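# Rest the wooden block centred over the four-desk well

## Task

Four desks, each with one arm fixed to it, surround a square opening (the well) that has nothing beneath it but the floor. In the scene frame the well's centre is at x = 0, y = 0 and its edges are parallel to x and y. No wooden stick is long enough to span the well on its own. Get the wooden block to rest, unheld, with its centre directly above the well's centre (x = 0, y = 0). The block and sticks are allowed to hang out over the well, and any number of arms may be used.

## Robot and tools

Robots: four identical i2rt Big YAM arms, arm1 to arm4, each with six joints, a two-finger gripper and a wrist camera (arm1_cam_wrist to arm4_cam_wrist). A fixed room camera, cam_high, looks down on the scene. Reach is about 1.0 m from the joint1 axis. Each foot (base_link) faces along its own +x. Feet in the scene frame (m): arm1 x=+0.220 y=+0.559 z=+0.745; arm2 x=-0.516 y=+0.508 z=+0.810; arm3 x=-0.222 y=-0.552 z=+0.727; arm4 x=+0.523 y=-0.499 z=+0.742. So arm1 and arm2 sit on the +y side, arm3 and arm4 on the -y side. Desk tops are at z=+0.720; the floor (z=0) is below the well.

Frames: one shared scene frame, origin on the floor, +z up, well centred at x=0, y=0. The reported hand point lies between the finger pads, about 1 cm behind the tips; the fingers point along the hand's +z and open and close along its y. hand_target is where the hand would be at the joint targets currently held. Printed hand positions can be off, more so far out; expect a centimetre or more of error.

Tool move: keys arm1, arm2, arm3, arm4 (each optional) plus cameras. Each arm key holds that arm's own part; an arm left out keeps its previous command. Inside an arm's part: "joints" maps joint names to absolute targets: joint1_rad (-2.879 to 2.879, base turn, positive counter-clockwise from above, 0 points along the foot's +x), joint2_rad (0 to 3.141, shoulder, 0 upper arm pointing back, positive raises and then swings forward), joint3_rad (0 to 3.019, elbow, 0 folded), joint4_rad (-1.692 to 1.57, hand pitch, positive tips fingers up), joint5_rad (-1.57 to 1.57, sideways swing, positive to the arm's right), joint6_rad (-2.094 to 2.094, roll, positive clockwise seen from behind), gripper_m (0 to 0.093, absolute fingertip gap in metres). "target" is an absolute hand pose, one list of seven numbers [x, y, z, qw, qx, qy, qz], metres and a unit quaternion in the scene frame; the hand travels in a straight line from its hand_target toward it. When target is given, joints may only carry gripper_m. "speed" (0.002 to 0.5 m/s, default 0.25) caps that path's speed and is only allowed together with target; turning is capped at twice that value in rad/s. All hand paths in one call finish together, paced by the slowest; a path needing more than 10 s is cut off short. Each step the controller limits the commanded pose to 100 mm and 20 degrees from the measured one. Hands lag, drift and may overshoot speed near full stretch. Unknown keys make the call invalid; out-of-range values get it refused, and after a refusal the later move, wait and finished_scene calls in that reply are skipped.

Results of move: each arm's joint_positions, Joint velocities ("within noise" when still), joint torques (N m, arm joints only, weight included; numbers 3 and 4 wrap at ±28), hand and hand_target, joint_status and hand_status, on_its_own, plus a "move" line such as "move: arm1 done; arm2 time_out". Status words: done; off_target (stopped short, may still push); time_out (joint kept near where it stopped and keeps pushing; send it its reported position to relieve it); not_followed (a safety check withheld the command; "joint command not followed" or "pose unreachable"); limit_stop_at_motor_heat. Arms not named in the call appear under "as last shown" with "not commanded". The "pictures" line gives the image order; images may be slightly older than the state. A move with no action just reports everything.

wait: seconds (0 to 10) and optional cameras; commands nothing. zoom_image: camera plus region [x0, y0, x1, y1] in pixels of that camera's newest 504x504 image, at most 504 per side. finished_scene: scene = current scene number; irreversible, and the block must stay in place without the arms.

Gripper: readings in free air can be up to 0.003 m wider than the real gap. Gripping a hard part at full force reads a bit narrower than the part (up to 0.005 m) or slightly wider on some units; empty and closed reads 0.000 to 0.003. Command about 0.005 m below the touch reading for a firm grip; release with a target well above the reading.

Cameras are calibrated (K, distortion, T_world_to_cam given in the session); cam_high is most accurate near its image centre; wrist camera poses depend on joint readings.

Hazards: no part may leave the work area or fall to the floor through the well, and nothing may strike fixed or heavy things hard. Avoid drops, releasing moving parts, slams. Two robots pressing together (including one gripper closing on another arm's fingers) ends the scene; the clearance check can miss fingers, gripper housings and wrist cameras. Arms don't stop on contact and keep pushing; long pushes, loads held or stretched poses heat motors (MOTOR HOT at 85 °C, at 100 °C the arm goes limp for 30 s or more). Loose objects may get brief nudges. Since no stick spans the well, plan for supports from several sides or hold the block until a stable resting arrangement exists.

Each tool is called after "Call:" in YAML: its name, and indented under it one key for each argument.

## Session

Call:
move:

Scene clock: 0.00 s.
Joint torques (N m): no reading
Heat: arm1: hottest joint3_rad 24 °C; arm2: hottest joint1_rad 25 °C; arm3: hottest joint1_rad 27 °C; arm4: hottest joint3_rad 25 °C.
Joint velocities: within noise
arm1.joint_positions: joint1_rad=-0.286 joint2_rad=+0.588 joint3_rad=+1.321 joint4_rad=-1.348 joint5_rad=+0.082 joint6_rad=-0.479 gripper_m=+0.09396
arm1.joint_status: not commanded
arm1.hand: x=+0.1314 y=+0.3441 z=+1.2536 quat_wxyz=(-0.150, -0.584, -0.669, +0.434) (m; scene frame)
arm1.hand_target: x=+0.1319 y=+0.3462 z=+1.2644 quat_wxyz=(-0.155, -0.581, -0.664, +0.444) (m; scene frame)
arm1.hand_status: not commanded
arm2.joint_positions: joint1_rad=+0.272 joint2_rad=+0.618 joint3_rad=+1.395 joint4_rad=-1.193 joint5_rad=-0.118 joint6_rad=-0.488 gripper_m=+0.09396
arm2.joint_status: not commanded
arm2.hand: x=-0.4406 y=+0.2626 z=+1.3810 quat_wxyz=(-0.368, -0.322, -0.776, +0.399) (m; scene frame)
arm2.hand_target: x=-0.4413 y=+0.2656 z=+1.3903 quat_wxyz=(-0.372, -0.319, -0.771, +0.406) (m; scene frame)
arm2.hand_status: not commanded
arm3.joint_positions: joint1_rad=+0.137 joint2_rad=+0.553 joint3_rad=+1.385 joint4_rad=-1.349 joint5_rad=+0.247 joint6_rad=+0.314 gripper_m=+0.09396
arm3.joint_status: not commanded
arm3.hand: x=-0.2177 y=-0.3452 z=+1.2767 quat_wxyz=(-0.347, +0.519, -0.685, -0.375) (m; scene frame)
arm3.hand_target: x=-0.2172 y=-0.3480 z=+1.2880 quat_wxyz=(-0.352, +0.514, -0.681, -0.386) (m; scene frame)
arm3.hand_status: not commanded
arm4.joint_positions: joint1_rad=+0.175 joint2_rad=+0.589 joint3_rad=+1.407 joint4_rad=-1.365 joint5_rad=-0.170 joint6_rad=+0.012 gripper_m=+0.09396
arm4.joint_status: not commanded
arm4.hand: x=+0.4639 y=-0.2876 z=+1.2896 quat_wxyz=(-0.255, +0.684, -0.538, -0.422) (m; scene frame)
arm4.hand_target: x=+0.4643 y=-0.2902 z=+1.2985 quat_wxyz=(-0.261, +0.681, -0.534, -0.428) (m; scene frame)
arm4.hand_status: not commanded
pictures: arm1_cam_wrist, arm2_cam_wrist, arm3_cam_wrist, arm4_cam_wrist, cam_high

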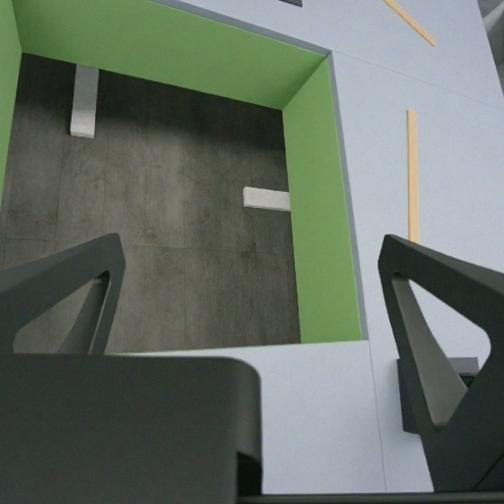

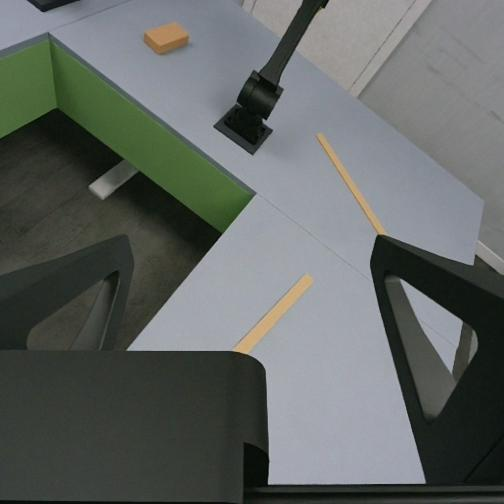

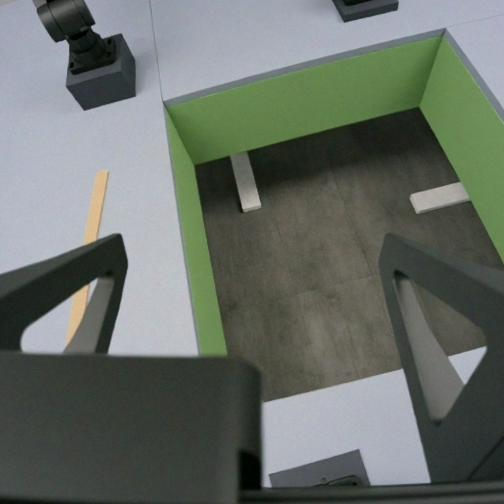

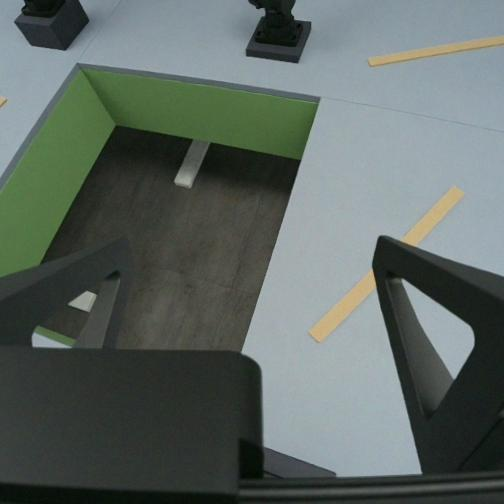

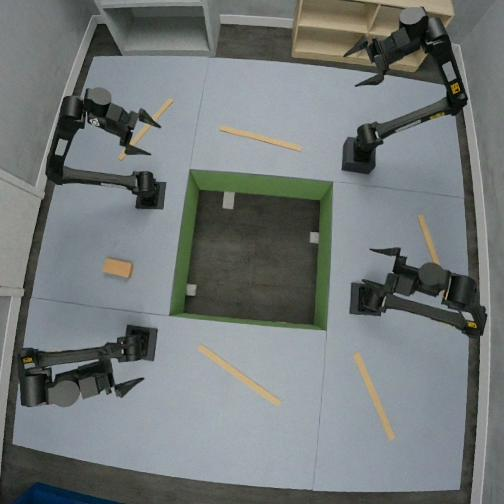

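Call:
zoom_image:
  camera: "cam_high"
  region: [80, 230, 180, 330]

Call:
zoom_image:
  camera: "cam_high"
  region: [190, 100, 320, 200]

Call:
zoom_image:
  camera: "arm4_cam_wrist"
  region: [280, 160, 504, 384]

Call:
zoom_image:
  camera: "arm2_cam_wrist"
  region: [100, 0, 400, 300]

Call:
zoom_image:
  camera: "cam_high"
  region: [340, 180, 504, 344]

Call:
zoom_image:
  camera: "cam_high"
  region: [20, 60, 220, 260]

Scaled by 5.040 from the camera's 504x504 image, which has a finer 720x720 frame.

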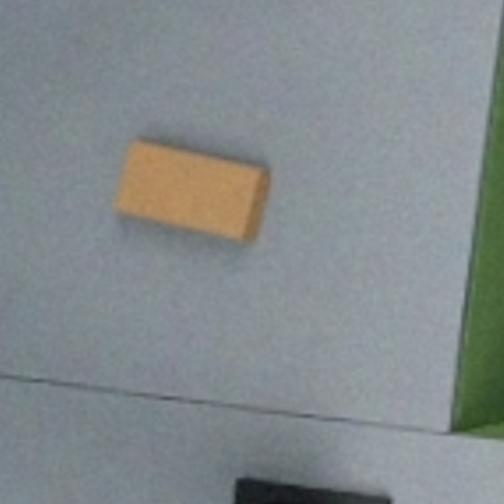

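Scaled by 3.877 from the camera's 504x504 image, which has a finer 720x720 frame.

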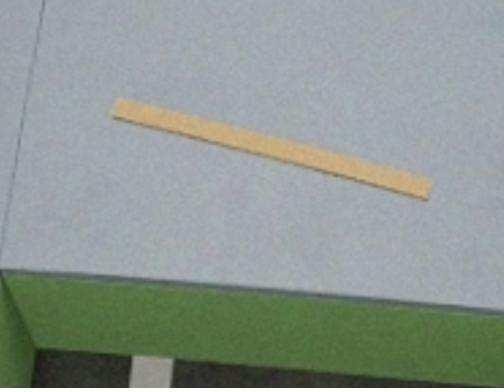

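Scaled by 2.250 from the camera's 504x504 image, which has a finer 720x720 frame.

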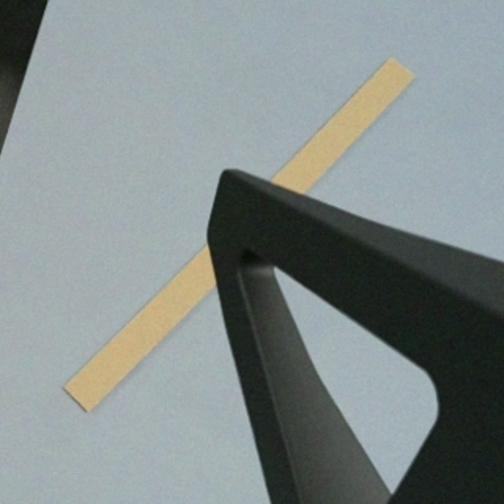

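Scaled by 1.680 from the camera's 504x504 image, which has a finer 720x720 frame.

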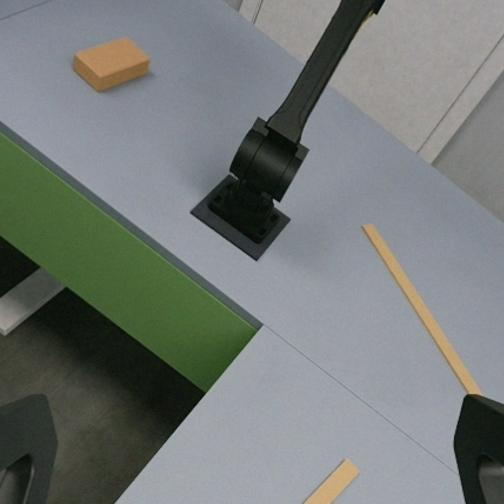

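Scaled by 3.073 from the camera's 504x504 image, which has a finer 720x720 frame.

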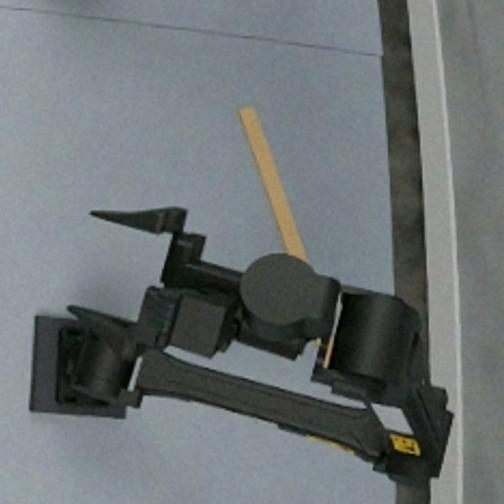

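Scaled by 2.520 from the camera's 504x504 image, which has a finer 720x720 frame.

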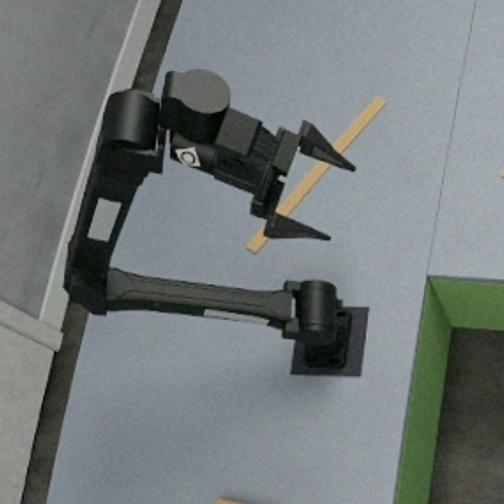

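Call:
move:
  arm1: {"joints":{"joint1_rad":1.6,"joint5_rad":0,"joint6_rad":0}}
  arm3: {"joints":{"joint1_rad":1.8,"joint5_rad":0,"joint6_rad":0}}
  arm2: {"target":[-0.578,0.053,0.92,0,0.787,0.617,0],"speed":0.3}
  arm4: {"target":[0.574,-0.084,0.92,0,0.4955,-0.8686,0],"speed":0.3}
  cameras: ["arm2_cam_wrist","arm4_cam_wrist","cam_high"]

Scene clock: 9.57 s.
Joint torques (N m): arm1=[0.38 1.26 8.73 2.09 -0.04 0.03] | arm2=[-0.26 -13.98 12.64 0.2 0 0.21] | arm3=[0.85 1.49 9.13 1.5 -0.04 -0.02] | arm4=[-0.67 -8.35 9.4 0.2 0.1 0.2]
Heat: arm1: hottest joint3_rad 25 °C; arm2: hottest joint1_rad 25 °C; arm3: hottest joint1_rad 27 °C; arm4: hottest joint3_rad 26 °C.
move: arm1 done; arm2 off_target; arm3 done; arm4 off_target
Joint velocities: within noise
arm1.joint_positions: joint1_rad=+1.591 joint2_rad=+0.588 joint3_rad=+1.321 joint4_rad=-1.348 joint5_rad=+0.001 joint6_rad=-0.011 gripper_m=+0.09398
arm1.joint_status: all done
arm1.hand: x=+0.4434 y=+0.5624 z=+1.2572 quat_wxyz=(-0.466, +0.010, -0.885, +0.001) (m; scene frame)
arm1.hand_target: x=+0.4411 y=+0.5647 z=+1.2680 quat_wxyz=(-0.477, +0.010, -0.879, -0.004) (m; scene frame)
arm1.hand_status: not commanded
arm2.joint_positions: joint1_rad=-0.078 joint2_rad=+1.581 joint3_rad=+1.176 joint4_rad=-1.161 joint5_rad=-0.004 joint6_rad=+0.093 gripper_m=+0.09395
arm2.joint_status: not commanded
arm2.hand: x=-0.5726 y=+0.0650 z=+0.9163 quat_wxyz=(+0.001, -0.781, -0.625, -0.002) (m; scene frame)
arm2.hand_target: x=-0.5781 y=+0.0534 z=+0.9200 quat_wxyz=(+0.000, -0.787, -0.617, +0.000) (m; scene frame)
arm2.hand_status: off_target (0.014 m and 1.2 deg from the pose sent, 0.525 m and 85.9 deg at the start)
arm3.joint_positions: joint1_rad=+1.793 joint2_rad=+0.553 joint3_rad=+1.385 joint4_rad=-1.349 joint5_rad=+0.001 joint6_rad=+0.013 gripper_m=+0.09398
arm3.joint_status: all done
arm3.hand: x=-0.4231 y=-0.6079 z=+1.2735 quat_wxyz=(+0.070, +0.857, +0.111, -0.498) (m; scene frame)
arm3.hand_target: x=-0.4200 y=-0.6088 z=+1.2850 quat_wxyz=(+0.070, +0.849, +0.119, -0.509) (m; scene frame)
arm3.hand_status: not commanded
arm4.joint_positions: joint1_rad=-0.093 joint2_rad=+1.439 joint3_rad=+1.181 joint4_rad=-1.341 joint5_rad=+0.002 joint6_rad=+0.405 gripper_m=+0.09396
arm4.joint_status: not commanded
arm4.hand: x=+0.5691 y=-0.0985 z=+0.9090 quat_wxyz=(+0.011, +0.504, -0.864, +0.013) (m; scene frame)
arm4.hand_target: x=+0.5739 y=-0.0845 z=+0.9201 quat_wxyz=(+0.000, +0.496, -0.869, +0.000) (m; scene frame)
arm4.hand_status: off_target (0.019 m and 2.2 deg from the pose sent, 0.436 m and 72.5 deg at the start)
pictures: arm2_cam_wrist, arm4_cam_wrist, cam_high
camera_calibration:
arm2_cam_wrist: T_world_to_cam=[[-0.975567, 0.219602, -0.00667055, -0.565525], [0.175881, 0.798815, 0.575292, -0.473099], [0.131664, 0.560063, -0.817921, 0.908664], [0, 0, 0, 1]] pos_world=[-0.588137, -0.00680027, 1.01161]
arm4_cam_wrist: T_world_to_cam=[[0.872023, -0.489463, -0.00126672, -0.541569], [-0.39155, -0.69913, 0.598252, -0.383684], [-0.293708, -0.521194, -0.801307, 0.973367], [0, 0, 0, 1]] pos_world=[0.607915, -0.02601, 1.00882]

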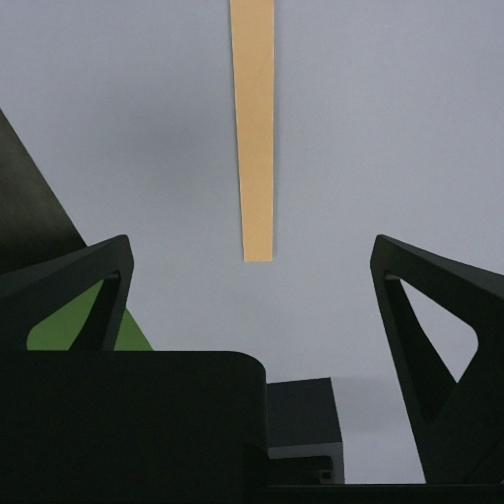

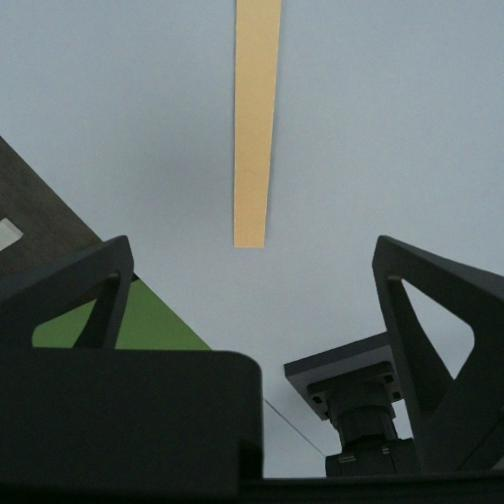

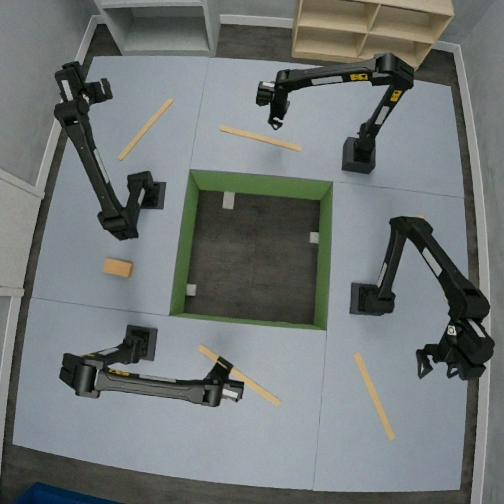

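Call:
move:
  arm1: {"target":[0.622,0.600,0.92,0,-0.2419,0.9703,0],"speed":0.3}
  arm3: {"target":[-0.569,-0.687,0.92,0,0.9655,-0.2605,0],"speed":0.3}
  arm2: {"target":[-0.583,0.035,0.77,0,0.7744,0.6327,0],"speed":0.15}
  arm4: {"target":[0.589,-0.056,0.775,0,0.4924,-0.8704,0],"speed":0.15}

Scene clock: 13.70 s.
Joint torques (N m): arm1=[0.26 -11.05 11.3 0.64 0.02 -0.23] | arm2=[-0.85 -15.97 7.34 1.02 0.06 -0.04] | arm3=[-0.32 -8.23 9.96 0.29 0 0.22] | arm4=[-0.79 -9.58 5.63 0.61 0.09 -0.04]
Heat: arm1: hottest joint3_rad 26 °C; arm2: hottest joint1_rad 25 °C; arm3: hottest joint1_rad 27 °C; arm4: hottest joint3_rad 27 °C.
move: arm1 off_target; arm2 off_target; arm3 off_target; arm4 done
Joint velocities: within noise
arm1.joint_positions: joint1_rad=+1.671 joint2_rad=+1.436 joint3_rad=+1.132 joint4_rad=-1.331 joint5_rad=-0.005 joint6_rad=-0.378 gripper_m=+0.09398
arm1.joint_status: not commanded
arm1.hand: x=+0.6025 y=+0.5952 z=+0.9028 quat_wxyz=(+0.025, +0.232, -0.972, -0.004) (m; scene frame)
arm1.hand_target: x=+0.6210 y=+0.6000 z=+0.9203 quat_wxyz=(+0.000, +0.242, -0.970, +0.000) (m; scene frame)
arm1.hand_status: off_target (0.026 m and 3.1 deg from the pose sent, 0.383 m and 61.2 deg at the start)
arm2.joint_positions: joint1_rad=-0.079 joint2_rad=+1.833 joint3_rad=+1.116 joint4_rad=-0.822 joint5_rad=-0.004 joint6_rad=+0.072 gripper_m=+0.09395
arm2.joint_status: not commanded
arm2.hand: x=-0.5780 y=+0.0313 z=+0.7856 quat_wxyz=(-0.008, -0.774, -0.633, +0.008) (m; scene frame)
arm2.hand_target: x=-0.5829 y=+0.0355 z=+0.7704 quat_wxyz=(+0.000, -0.774, -0.633, +0.000) (m; scene frame)
arm2.hand_status: off_target (0.017 m and 1.3 deg from the pose sent, 0.150 m and 1.2 deg at the start)
arm3.joint_positions: joint1_rad=+1.901 joint2_rad=+1.325 joint3_rad=+1.113 joint4_rad=-1.388 joint5_rad=+0.000 joint6_rad=+0.885 gripper_m=+0.09398
arm3.joint_status: not commanded
arm3.hand: x=-0.5588 y=-0.6855 z=+0.9126 quat_wxyz=(-0.010, +0.968, -0.250, +0.011) (m; scene frame)
arm3.hand_target: x=-0.5687 y=-0.6869 z=+0.9201 quat_wxyz=(+0.000, +0.965, -0.260, +0.000) (m; scene frame)
arm3.hand_status: off_target (0.013 m and 2.1 deg from the pose sent, 0.391 m and 74.0 deg at the start)
arm4.joint_positions: joint1_rad=-0.119 joint2_rad=+1.662 joint3_rad=+1.081 joint4_rad=-0.978 joint5_rad=+0.002 joint6_rad=+0.406 gripper_m=+0.09396
arm4.joint_status: not commanded
arm4.hand: x=+0.5849 y=-0.0568 z=+0.7827 quat_wxyz=(+0.000, +0.492, -0.871, -0.003) (m; scene frame)
arm4.hand_target: x=+0.5890 y=-0.0561 z=+0.7752 quat_wxyz=(+0.000, +0.492, -0.870, +0.000) (m; scene frame)
arm4.hand_status: done (0.009 m and 0.3 deg from the pose sent, 0.142 m and 2.5 deg at the start)
pictures: arm1_cam_wrist, arm2_cam_wrist, arm3_cam_wrist, arm4_cam_wrist, cam_high
camera_calibration:
arm1_cam_wrist: T_world_to_cam=[[0.456315, -0.88932, -0.0297774, 0.281995], [-0.691454, -0.375454, 0.617191, 0.0861221], [-0.560061, -0.261044, -0.78625, 1.33065], [0, 0, 0, 1]] pos_world=[0.676113, 0.630475, 1.00146]
arm2_cam_wrist: T_world_to_cam=[[-0.979858, 0.199512, -0.00861964, -0.564643], [0.161467, 0.816929, 0.553675, -0.361973], [0.117506, 0.541131, -0.832688, 0.825379], [0, 0, 0, 1]] pos_world=[-0.591811, -0.0382789, 0.882832]
arm3_cam_wrist: T_world_to_cam=[[0.477074, 0.878646, 0.0195413, 0.851794], [0.699328, -0.39299, 0.597076, -0.419658], [0.532298, -0.271184, -0.801947, 0.965766], [0, 0, 0, 1]] pos_world=[-0.626966, -0.651447, 1.00842]
arm4_cam_wrist: T_world_to_cam=[[0.858561, -0.51245, -0.016395, -0.516541], [-0.413474, -0.710936, 0.568867, -0.237619], [-0.303172, -0.481628, -0.822266, 0.922723], [0, 0, 0, 1]] pos_world=[0.624976, 0.0107753, 0.885429]

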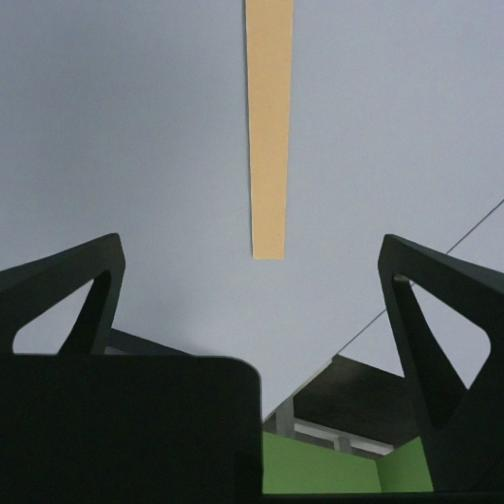

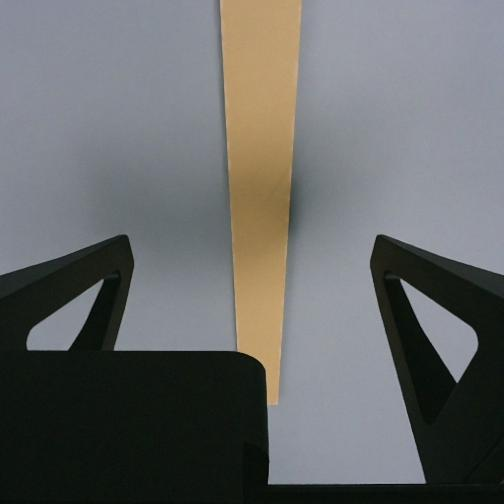

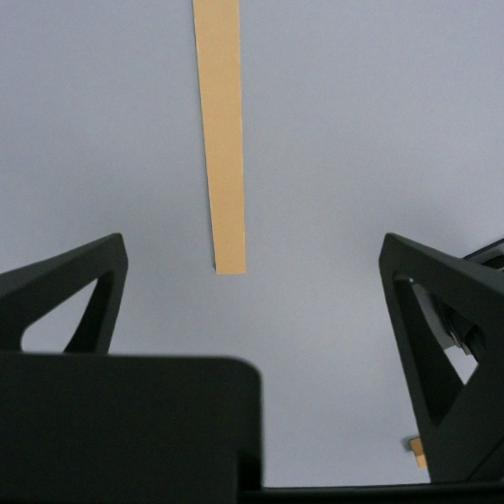

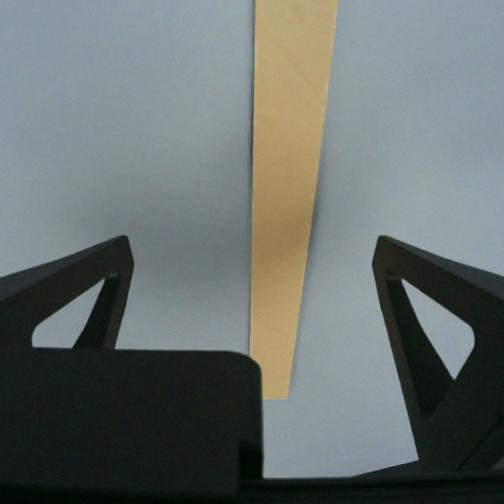

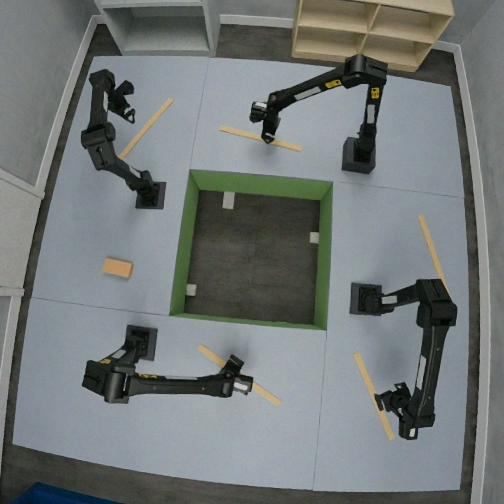

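Call:
move:
  arm1: {"target":[0.641,0.604,0.78,0,-0.2419,0.9703,0],"speed":0.15}
  arm3: {"target":[-0.585,-0.697,0.775,0,0.9681,-0.2504,0],"speed":0.15}
  arm2: {"target":[-0.584,0.036,0.738,0,0.7744,0.6327,0],"speed":0.1}
  arm4: {"target":[0.597,-0.059,0.742,0,0.4924,-0.8704,0],"speed":0.1}

Scene clock: 16.57 s.
Joint torques (N m): arm1=[0.38 -12.04 6.52 0.95 0.01 -0.16] | arm2=[-0.97 -16.15 6.56 0.98 -0.04 -0.05] | arm3=[0.5 -8.94 7.15 0.38 0.01 0.11] | arm4=[-0.62 -9.64 5.12 0.69 0.08 -0.07]
Heat: arm1: hottest joint3_rad 26 °C; arm2: hottest joint1_rad 25 °C; arm3: hottest joint1_rad 27 °C; arm4: hottest joint3_rad 27 °C.
move: arm1 done; arm2 off_target; arm3 done; arm4 done
Joint velocities: within noise
arm1.joint_positions: joint1_rad=+1.675 joint2_rad=+1.635 joint3_rad=+1.023 joint4_rad=-0.964 joint5_rad=-0.005 joint6_rad=-0.378 gripper_m=+0.09398
arm1.joint_status: not commanded
arm1.hand: x=+0.6423 y=+0.6004 z=+0.7870 quat_wxyz=(-0.004, +0.235, -0.972, +0.000) (m; scene frame)
arm1.hand_target: x=+0.6409 y=+0.6040 z=+0.7801 quat_wxyz=(+0.000, +0.242, -0.970, +0.000) (m; scene frame)
arm1.hand_status: done (0.008 m and 1.0 deg from the pose sent, 0.129 m and 3.1 deg at the start)
arm2.joint_positions: joint1_rad=-0.081 joint2_rad=+1.891 joint3_rad=+1.101 joint4_rad=-0.745 joint5_rad=-0.004 joint6_rad=+0.069 gripper_m=+0.09395
arm2.joint_status: not commanded
arm2.hand: x=-0.5792 y=+0.0302 z=+0.7549 quat_wxyz=(-0.009, -0.774, -0.633, +0.009) (m; scene frame)
arm2.hand_target: x=-0.5838 y=+0.0365 z=+0.7386 quat_wxyz=(+0.000, -0.774, -0.633, +0.000) (m; scene frame)
arm2.hand_status: off_target (0.019 m and 1.5 deg from the pose sent, 0.048 m and 1.3 deg at the start)
arm3.joint_positions: joint1_rad=+1.901 joint2_rad=+1.521 joint3_rad=+0.930 joint4_rad=-0.983 joint5_rad=+0.000 joint6_rad=+0.885 gripper_m=+0.09398
arm3.joint_status: not commanded
arm3.hand: x=-0.5823 y=-0.6947 z=+0.7777 quat_wxyz=(-0.002, +0.968, -0.251, +0.001) (m; scene frame)
arm3.hand_target: x=-0.5850 y=-0.6970 z=+0.7751 quat_wxyz=(+0.000, +0.968, -0.250, +0.000) (m; scene frame)
arm3.hand_status: done (0.004 m and 0.3 deg from the pose sent, 0.141 m and 1.7 deg at the start)
arm4.joint_positions: joint1_rad=-0.139 joint2_rad=+1.712 joint3_rad=+1.044 joint4_rad=-0.889 joint5_rad=+0.002 joint6_rad=+0.390 gripper_m=+0.09396
arm4.joint_status: not commanded
arm4.hand: x=+0.5932 y=-0.0586 z=+0.7505 quat_wxyz=(-0.001, +0.490, -0.872, -0.004) (m; scene frame)
arm4.hand_target: x=+0.5970 y=-0.0592 z=+0.7421 quat_wxyz=(+0.000, +0.492, -0.870, +0.000) (m; scene frame)
arm4.hand_status: done (0.009 m and 0.5 deg from the pose sent, 0.042 m and 0.3 deg at the start)
pictures: arm1_cam_wrist, arm2_cam_wrist, arm3_cam_wrist, arm4_cam_wrist, cam_high
camera_calibration:
arm1_cam_wrist: T_world_to_cam=[[0.462007, -0.886845, -0.00740119, 0.242241], [-0.724768, -0.382355, 0.573163, 0.247248], [-0.511137, -0.259441, -0.819408, 1.25692], [0, 0, 0, 1]] pos_world=[0.709736, 0.635462, 0.890007]
arm2_cam_wrist: T_world_to_cam=[[-0.979931, 0.199143, -0.00882002, -0.565613], [0.16146, 0.818897, 0.550762, -0.341754], [0.116903, 0.538285, -0.834616, 0.801789], [0, 0, 0, 1]] pos_world=[-0.592813, -0.039092, 0.852422]
arm3_cam_wrist: T_world_to_cam=[[0.477605, 0.878575, -0.000018107, 0.889126], [0.712937, -0.38755, 0.584402, -0.304763], [0.513434, -0.279126, -0.811464, 0.858419], [0, 0, 0, 1]] pos_world=[-0.648115, -0.659667, 0.874697]
arm4_cam_wrist: T_world_to_cam=[[0.856428, -0.515984, -0.0170812, -0.523622], [-0.416732, -0.710462, 0.567078, -0.213843], [-0.304739, -0.478543, -0.823487, 0.89997], [0, 0, 0, 1]] pos_world=[0.633586, 0.00856707, 0.853435]

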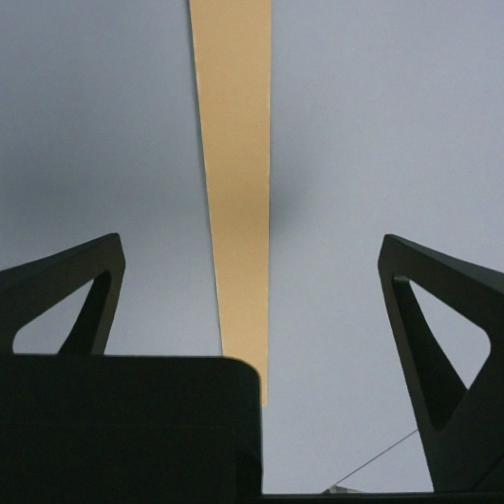

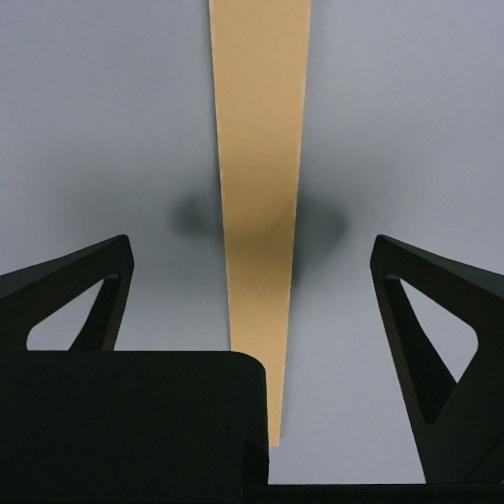

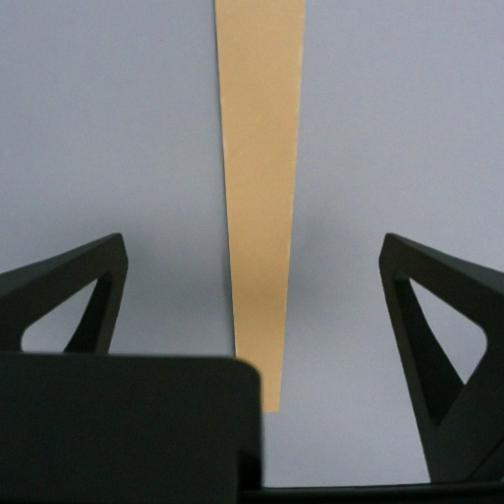

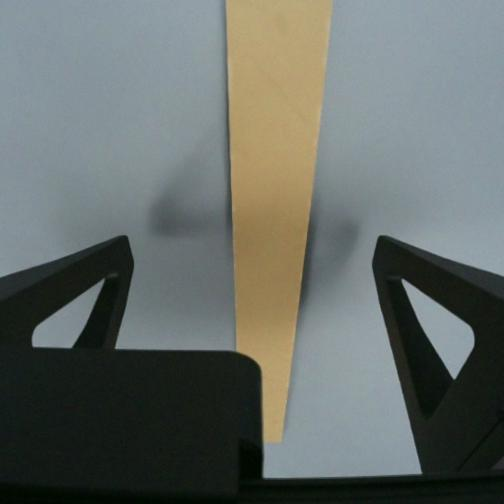

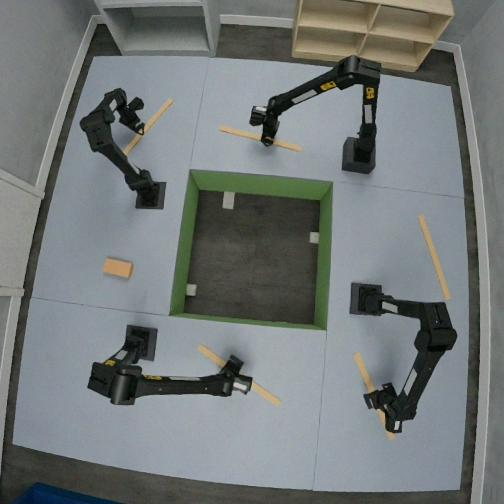

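Call:
move:
  arm1: {"target":[0.638,0.611,0.727,0,-0.2462,0.9692,0],"speed":0.08}
  arm3: {"target":[-0.585,-0.697,0.731,0,0.9681,-0.2504,0],"speed":0.08}
  arm2: {"target":[-0.585,0.038,0.718,0,0.7744,0.6327,0],"speed":0.08}
  arm4: {"target":[0.599,-0.061,0.726,0,0.4924,-0.8704,0],"speed":0.08}

Scene clock: 18.27 s.
Joint torques (N m): arm1=[0.26 -12.22 5.71 0.96 0 -0.06] | arm2=[-1.38 -15.62 6.27 1.26 0.02 -0.03] | arm3=[0.5 -8.35 6.06 0.49 0.09 0.11] | arm4=[-0.56 -9.11 4.7 0.7 0.07 -0.06]
Heat: arm1: hottest joint3_rad 26 °C; arm2: hottest joint1_rad 25 °C; arm3: hottest joint1_rad 27 °C; arm4: hottest joint3_rad 27 °C.
move: arm1 done; arm2 off_target; arm3 done; arm4 off_target
Joint velocities: within noise
arm1.joint_positions: joint1_rad=+1.694 joint2_rad=+1.722 joint3_rad=+0.968 joint4_rad=-0.817 joint5_rad=-0.005 joint6_rad=-0.378 gripper_m=+0.09398
arm1.joint_status: not commanded
arm1.hand: x=+0.6416 y=+0.6079 z=+0.7357 quat_wxyz=(-0.007, +0.244, -0.970, +0.000) (m; scene frame)
arm1.hand_target: x=+0.6378 y=+0.6110 z=+0.7272 quat_wxyz=(+0.000, +0.246, -0.969, +0.000) (m; scene frame)
arm1.hand_status: done (0.010 m and 0.8 deg from the pose sent, 0.061 m and 1.4 deg at the start)
arm2.joint_positions: joint1_rad=-0.084 joint2_rad=+1.924 joint3_rad=+1.090 joint4_rad=-0.700 joint5_rad=-0.003 joint6_rad=+0.067 gripper_m=+0.09395
arm2.joint_status: not commanded
arm2.hand: x=-0.5803 y=+0.0312 z=+0.7373 quat_wxyz=(-0.009, -0.774, -0.633, +0.010) (m; scene frame)
arm2.hand_target: x=-0.5847 y=+0.0387 z=+0.7187 quat_wxyz=(+0.000, -0.774, -0.633, +0.000) (m; scene frame)
arm2.hand_status: off_target (0.021 m and 1.5 deg from the pose sent, 0.038 m and 1.5 deg at the start)
arm3.joint_positions: joint1_rad=+1.901 joint2_rad=+1.587 joint3_rad=+0.888 joint4_rad=-0.857 joint5_rad=-0.002 joint6_rad=+0.885 gripper_m=+0.09398
arm3.joint_status: not commanded
arm3.hand: x=-0.5867 y=-0.6967 z=+0.7406 quat_wxyz=(+0.004, +0.968, -0.251, -0.006) (m; scene frame)
arm3.hand_target: x=-0.5848 y=-0.6970 z=+0.7312 quat_wxyz=(+0.000, +0.968, -0.250, +0.000) (m; scene frame)
arm3.hand_status: done (0.010 m and 0.8 deg from the pose sent, 0.047 m and 0.3 deg at the start)
arm4.joint_positions: joint1_rad=-0.143 joint2_rad=+1.730 joint3_rad=+1.031 joint4_rad=-0.848 joint5_rad=+0.002 joint6_rad=+0.384 gripper_m=+0.09396
arm4.joint_status: not commanded
arm4.hand: x=+0.5955 y=-0.0574 z=+0.7391 quat_wxyz=(-0.005, +0.491, -0.871, -0.008) (m; scene frame)
arm4.hand_target: x=+0.5988 y=-0.0613 z=+0.7263 quat_wxyz=(+0.000, +0.492, -0.870, +0.000) (m; scene frame)
arm4.hand_status: off_target (0.014 m and 1.0 deg from the pose sent, 0.025 m and 0.5 deg at the start)
pictures: arm1_cam_wrist, arm2_cam_wrist, arm3_cam_wrist, arm4_cam_wrist, cam_high
camera_calibration:
arm1_cam_wrist: T_world_to_cam=[[0.478192, -0.878239, -0.00523658, 0.231612], [-0.720665, -0.395789, 0.569203, 0.287503], [-0.50197, -0.268415, -0.82218, 1.21816], [0, 0, 0, 1]] pos_world=[0.707917, 0.644173, 0.83911]
arm2_cam_wrist: T_world_to_cam=[[-0.979856, 0.199527, -0.00847857, -0.56729], [0.162137, 0.819587, 0.549535, -0.331378], [0.116596, 0.53709, -0.835428, 0.787169], [0, 0, 0, 1]] pos_world=[-0.593915, -0.0379977, 0.834917]
arm3_cam_wrist: T_world_to_cam=[[0.477478, 0.878511, -0.0152717, 0.904211], [0.722372, -0.382601, 0.576017, -0.265496], [0.500194, -0.286067, -0.817295, 0.821671], [0, 0, 0, 1]] pos_world=[-0.650949, -0.660885, 0.838287]
arm4_cam_wrist: T_world_to_cam=[[0.857425, -0.514201, -0.0205035, -0.523098], [-0.416565, -0.716909, 0.559031, -0.200147], [-0.302153, -0.470786, -0.828893, 0.894687], [0, 0, 0, 1]] pos_world=[0.635475, 0.00874147, 0.842763]

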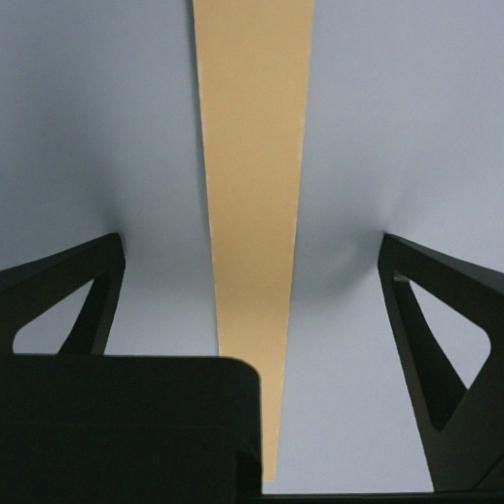

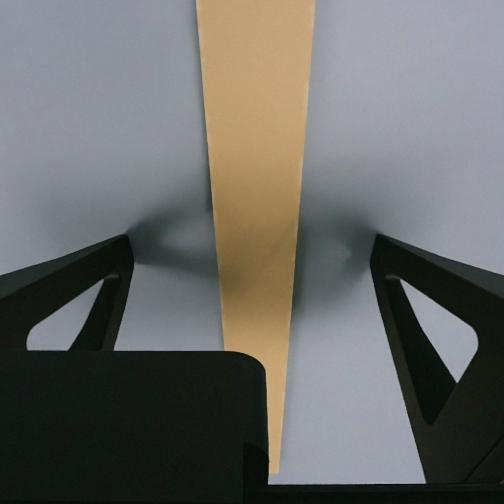

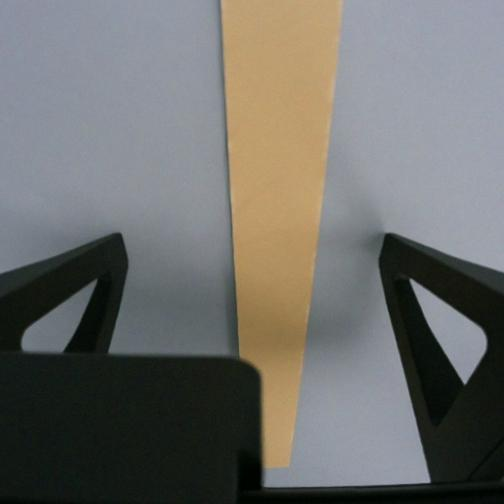

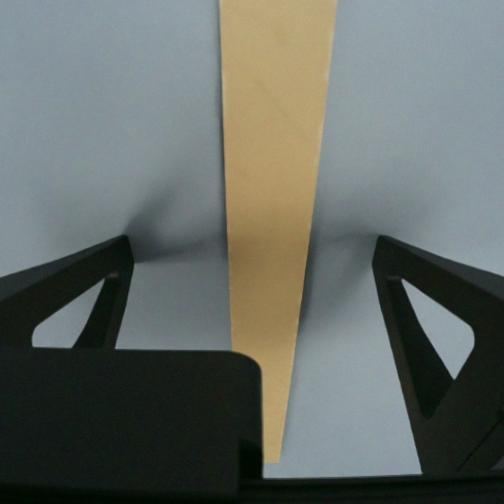

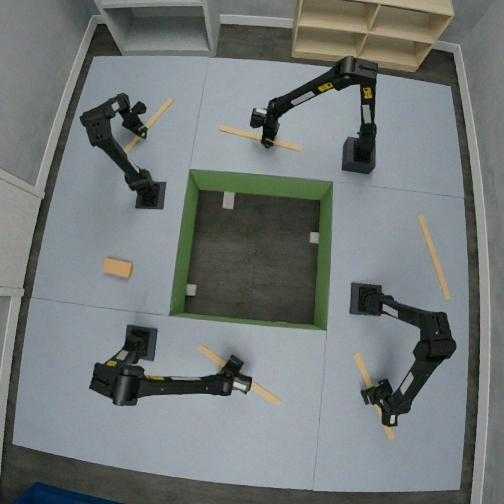

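Call:
move:
  arm1: {"target":[0.638,0.611,0.717,0,-0.2462,0.9692,0],"speed":0.05}
  arm3: {"target":[-0.585,-0.697,0.722,0,0.9681,-0.2504,0],"speed":0.05}
  arm2: {"target":[-0.585,0.038,0.710,0,0.7744,0.6327,0],"speed":0.05}
  arm4: {"target":[0.599,-0.061,0.717,0,0.4924,-0.8704,0],"speed":0.05}

Scene clock: 19.77 s.
Joint torques (N m): arm1=[0.32 -11.28 5.18 1.18 -0.04 -0.06] | arm2=[-0.91 -14.21 6.08 1.35 -0.07 -0.02] | arm3=[0.5 -7.59 5.37 0.55 0.12 0.11] | arm4=[-0.67 -8.12 4.37 0.9 0.07 -0.02]
Heat: arm1: hottest joint3_rad 26 °C; arm2: hottest joint2_rad 26 °C; arm3: hottest joint1_rad 27 °C; arm4: hottest joint3_rad 27 °C.
move: arm1 off_target; arm2 off_target; arm3 off_target; arm4 off_target
Joint velocities: within noise
arm1.joint_positions: joint1_rad=+1.694 joint2_rad=+1.728 joint3_rad=+0.968 joint4_rad=-0.796 joint5_rad=-0.004 joint6_rad=-0.378 gripper_m=+0.09398
arm1.joint_status: not commanded
arm1.hand: x=+0.6461 y=+0.6082 z=+0.7335 quat_wxyz=(-0.015, +0.244, -0.970, +0.002) (m; scene frame)
arm1.hand_target: x=+0.6376 y=+0.6108 z=+0.7177 quat_wxyz=(+0.000, +0.246, -0.969, +0.000) (m; scene frame)
arm1.hand_status: off_target (0.019 m and 1.7 deg from the pose sent, 0.019 m and 0.8 deg at the start)
arm2.joint_positions: joint1_rad=-0.084 joint2_rad=+1.924 joint3_rad=+1.090 joint4_rad=-0.685 joint5_rad=-0.002 joint6_rad=+0.067 gripper_m=+0.09395
arm2.joint_status: not commanded
arm2.hand: x=-0.5810 y=+0.0276 z=+0.7373 quat_wxyz=(-0.014, -0.774, -0.632, +0.015) (m; scene frame)
arm2.hand_target: x=-0.5845 y=+0.0394 z=+0.7114 quat_wxyz=(+0.000, -0.774, -0.633, +0.000) (m; scene frame)
arm2.hand_status: off_target (0.029 m and 2.4 deg from the pose sent, 0.029 m and 1.6 deg at the start)
arm3.joint_positions: joint1_rad=+1.901 joint2_rad=+1.591 joint3_rad=+0.888 joint4_rad=-0.833 joint5_rad=-0.003 joint6_rad=+0.885 gripper_m=+0.09398
arm3.joint_status: not commanded
arm3.hand: x=-0.5918 y=-0.6989 z=+0.7395 quat_wxyz=(+0.011, +0.968, -0.250, -0.014) (m; scene frame)
arm3.hand_target: x=-0.5845 y=-0.6968 z=+0.7227 quat_wxyz=(+0.000, +0.968, -0.250, +0.000) (m; scene frame)
arm3.hand_status: off_target (0.019 m and 2.0 deg from the pose sent, 0.019 m and 0.8 deg at the start)
arm4.joint_positions: joint1_rad=-0.144 joint2_rad=+1.730 joint3_rad=+1.028 joint4_rad=-0.830 joint5_rad=+0.002 joint6_rad=+0.380 gripper_m=+0.09396
arm4.joint_status: not commanded
arm4.hand: x=+0.5961 y=-0.0546 z=+0.7381 quat_wxyz=(-0.009, +0.493, -0.870, -0.013) (m; scene frame)
arm4.hand_target: x=+0.5988 y=-0.0619 z=+0.7178 quat_wxyz=(+0.000, +0.492, -0.870, +0.000) (m; scene frame)
arm4.hand_status: off_target (0.022 m and 1.9 deg from the pose sent, 0.023 m and 1.0 deg at the start)
pictures: arm1_cam_wrist, arm2_cam_wrist, arm3_cam_wrist, arm4_cam_wrist, cam_high
camera_calibration:
arm1_cam_wrist: T_world_to_cam=[[0.47826, -0.878217, 0.00169777, 0.22463], [-0.729487, -0.396186, 0.557571, 0.306628], [-0.488995, -0.267902, -0.830128, 1.2158], [0, 0, 0, 1]] pos_world=[0.710769, 0.644471, 0.837919]
arm2_cam_wrist: T_world_to_cam=[[-0.979886, 0.199386, -0.00828375, -0.567442], [0.163808, 0.827358, 0.537257, -0.318502], [0.113975, 0.525094, -0.843378, 0.79378], [0, 0, 0, 1]] pos_world=[-0.594327, -0.0401535, 0.835873]
arm3_cam_wrist: T_world_to_cam=[[0.47695, 0.878361, -0.0316423, 0.920187], [0.73319, -0.377752, 0.565452, -0.244395], [0.484718, -0.292892, -0.824174, 0.813862], [0, 0, 0, 1]] pos_world=[-0.654189, -0.662203, 0.838074]
arm4_cam_wrist: T_world_to_cam=[[0.859191, -0.510991, -0.0260625, -0.518974], [-0.415299, -0.726233, 0.547825, -0.190307], [-0.298861, -0.459862, -0.836187, 0.899407], [0, 0, 0, 1]] pos_world=[0.635661, 0.0102049, 0.842801]

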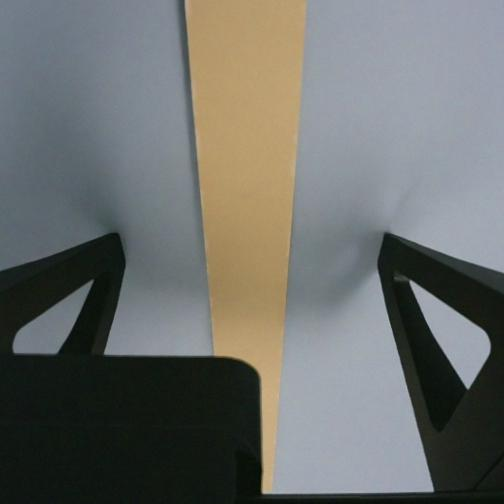

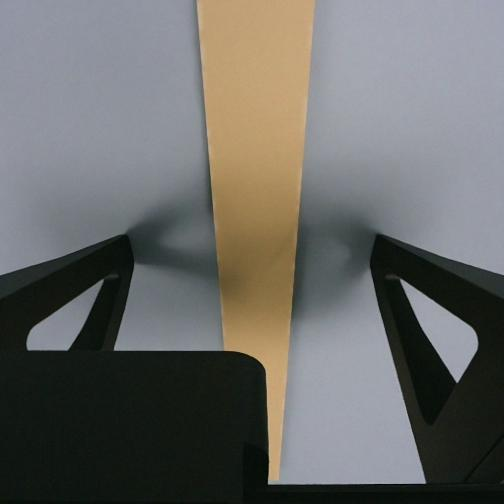

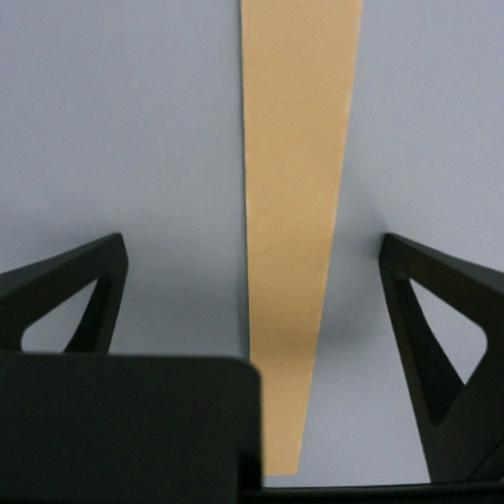

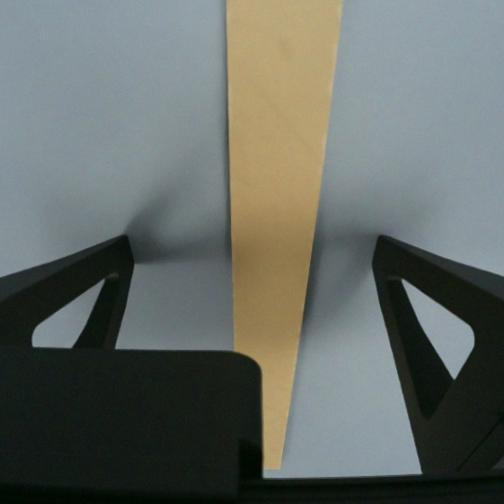

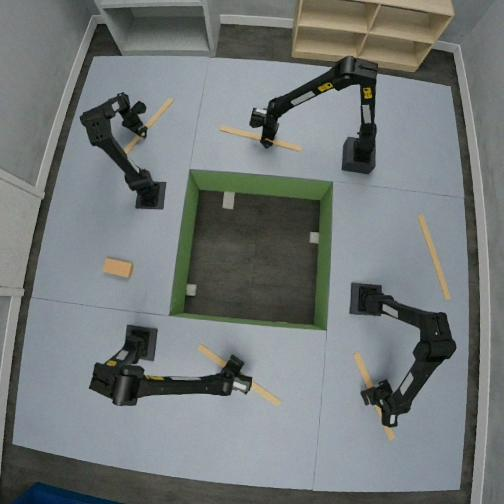

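Call:
move:
  arm1: {"target":[0.640,0.611,0.724,0,-0.2462,0.9692,0],"speed":0.1,"joints":{"gripper_m":0.018}}
  arm3: {"target":[-0.585,-0.697,0.730,0,0.9681,-0.2504,0],"speed":0.1,"joints":{"gripper_m":0.018}}
  arm2: {"target":[-0.585,0.038,0.718,0,0.7744,0.6327,0],"speed":0.1,"joints":{"gripper_m":0.018}}
  arm4: {"target":[0.599,-0.061,0.725,0,0.4924,-0.8704,0],"speed":0.1,"joints":{"gripper_m":0.018}}

Scene clock: 21.20 s.
Joint torques (N m): arm1=[0.21 -11.99 5.97 0.38 -0.04 -0.07] | arm2=[-0.79 -15.85 6.49 0.58 -0.13 -0.03] | arm3=[0.5 -8.64 6.02 -0.46 0.19 0.11] | arm4=[-0.67 -9.23 4.92 0.02 0.16 -0.01]
Heat: arm1: hottest joint3_rad 26 °C; arm2: hottest joint2_rad 26 °C; arm3: hottest joint1_rad 27 °C; arm4: hottest joint3_rad 27 °C.
move: arm1 off_target; arm2 off_target; arm3 off_target; arm4 off_target
Joint velocities: within noise
arm1.joint_positions: joint1_rad=+1.694 joint2_rad=+1.728 joint3_rad=+0.968 joint4_rad=-0.794 joint5_rad=-0.004 joint6_rad=-0.378 gripper_m=+0.02621
arm1.joint_status: gripper_m off_target (ended at +0.02624, target +0.01800)
arm1.hand: x=+0.6466 y=+0.6083 z=+0.7335 quat_wxyz=(-0.015, +0.244, -0.970, +0.002) (m; scene frame)
arm1.hand_target: x=+0.6399 y=+0.6109 z=+0.7243 quat_wxyz=(+0.000, +0.246, -0.969, +0.000) (m; scene frame)
arm1.hand_status: off_target (0.012 m and 1.8 deg from the pose sent, 0.012 m and 1.7 deg at the start)
arm2.joint_positions: joint1_rad=-0.087 joint2_rad=+1.924 joint3_rad=+1.090 joint4_rad=-0.682 joint5_rad=-0.001 joint6_rad=+0.066 gripper_m=+0.02798
arm2.joint_status: gripper_m off_target (ended at +0.02800, target +0.01800)
arm2.hand: x=-0.5832 y=+0.0272 z=+0.7373 quat_wxyz=(-0.014, -0.775, -0.631, +0.017) (m; scene frame)
arm2.hand_target: x=-0.5848 y=+0.0386 z=+0.7188 quat_wxyz=(+0.000, -0.774, -0.633, +0.000) (m; scene frame)
arm2.hand_status: off_target (0.022 m and 2.5 deg from the pose sent, 0.022 m and 2.4 deg at the start)
arm3.joint_positions: joint1_rad=+1.902 joint2_rad=+1.591 joint3_rad=+0.888 joint4_rad=-0.828 joint5_rad=-0.004 joint6_rad=+0.885 gripper_m=+0.02627
arm3.joint_status: gripper_m off_target (ended at +0.02630, target +0.01800)
arm3.hand: x=-0.5926 y=-0.6997 z=+0.7392 quat_wxyz=(+0.012, +0.968, -0.250, -0.015) (m; scene frame)
arm3.hand_target: x=-0.5849 y=-0.6970 z=+0.7303 quat_wxyz=(+0.000, +0.968, -0.250, +0.000) (m; scene frame)
arm3.hand_status: off_target (0.012 m and 2.2 deg from the pose sent, 0.012 m and 2.0 deg at the start)
arm4.joint_positions: joint1_rad=-0.144 joint2_rad=+1.731 joint3_rad=+1.028 joint4_rad=-0.825 joint5_rad=+0.000 joint6_rad=+0.380 gripper_m=+0.02701
arm4.joint_status: gripper_m off_target (ended at +0.02704, target +0.01800)
arm4.hand: x=+0.5958 y=-0.0535 z=+0.7380 quat_wxyz=(-0.009, +0.493, -0.870, -0.016) (m; scene frame)
arm4.hand_target: x=+0.5989 y=-0.0614 z=+0.7253 quat_wxyz=(+0.000, +0.492, -0.870, +0.000) (m; scene frame)
arm4.hand_status: off_target (0.015 m and 2.1 deg from the pose sent, 0.015 m and 1.9 deg at the start)
pictures: arm1_cam_wrist, arm2_cam_wrist, arm3_cam_wrist, arm4_cam_wrist, cam_high
camera_calibration:
arm1_cam_wrist: T_world_to_cam=[[0.478269, -0.87821, 0.00234323, 0.223984], [-0.730474, -0.396328, 0.556176, 0.308619], [-0.487511, -0.267714, -0.831061, 1.21567], [0, 0, 0, 1]] pos_world=[0.710964, 0.64447, 0.83812]
arm2_cam_wrist: T_world_to_cam=[[-0.97936, 0.20201, -0.00683146, -0.570389], [0.167099, 0.828196, 0.534948, -0.314307], [0.113723, 0.522765, -0.844857, 0.795191], [0, 0, 0, 1]] pos_world=[-0.596527, -0.0401656, 0.836064]
arm3_cam_wrist: T_world_to_cam=[[0.476489, 0.878452, -0.0357793, 0.924227], [0.73494, -0.375649, 0.56458, -0.240797], [0.482517, -0.295312, -0.824602, 0.811128], [0, 0, 0, 1]] pos_world=[-0.654794, -0.662809, 0.837875]
arm4_cam_wrist: T_world_to_cam=[[0.859181, -0.510804, -0.0297941, -0.515388], [-0.414358, -0.728757, 0.545179, -0.188249], [-0.300192, -0.456062, -0.83779, 0.901943], [0, 0, 0, 1]] pos_world=[0.635565, 0.0108926, 0.842912]

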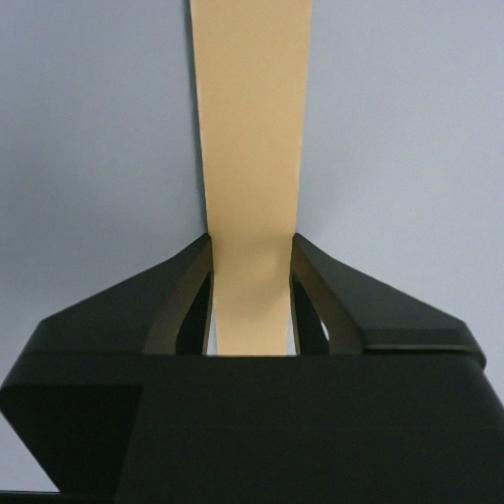

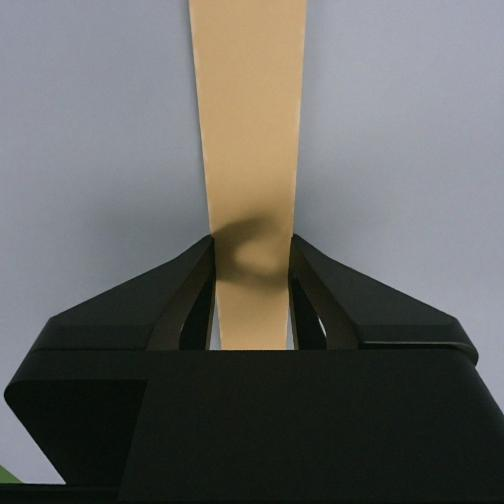

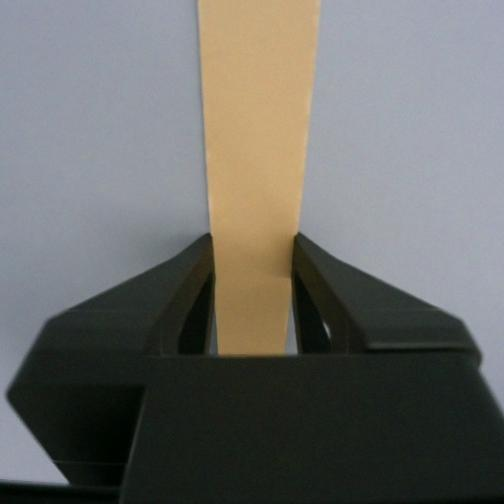

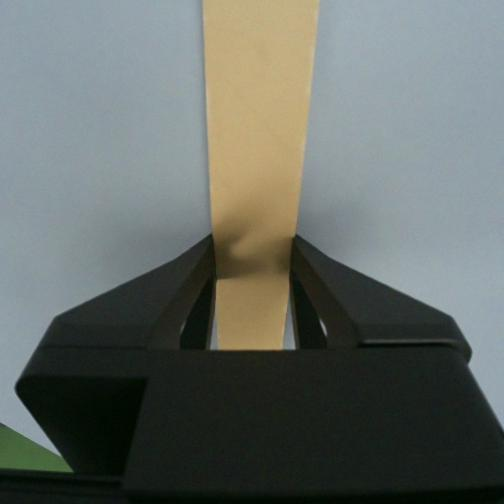

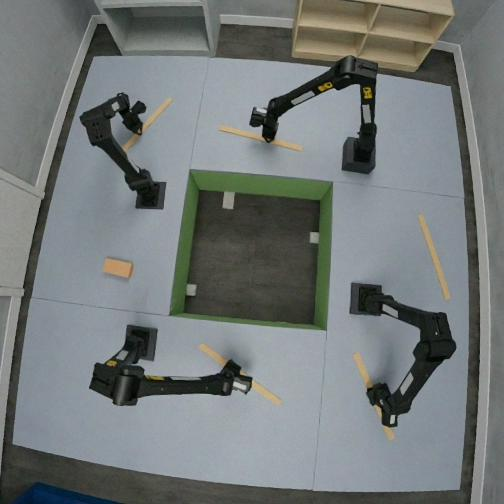

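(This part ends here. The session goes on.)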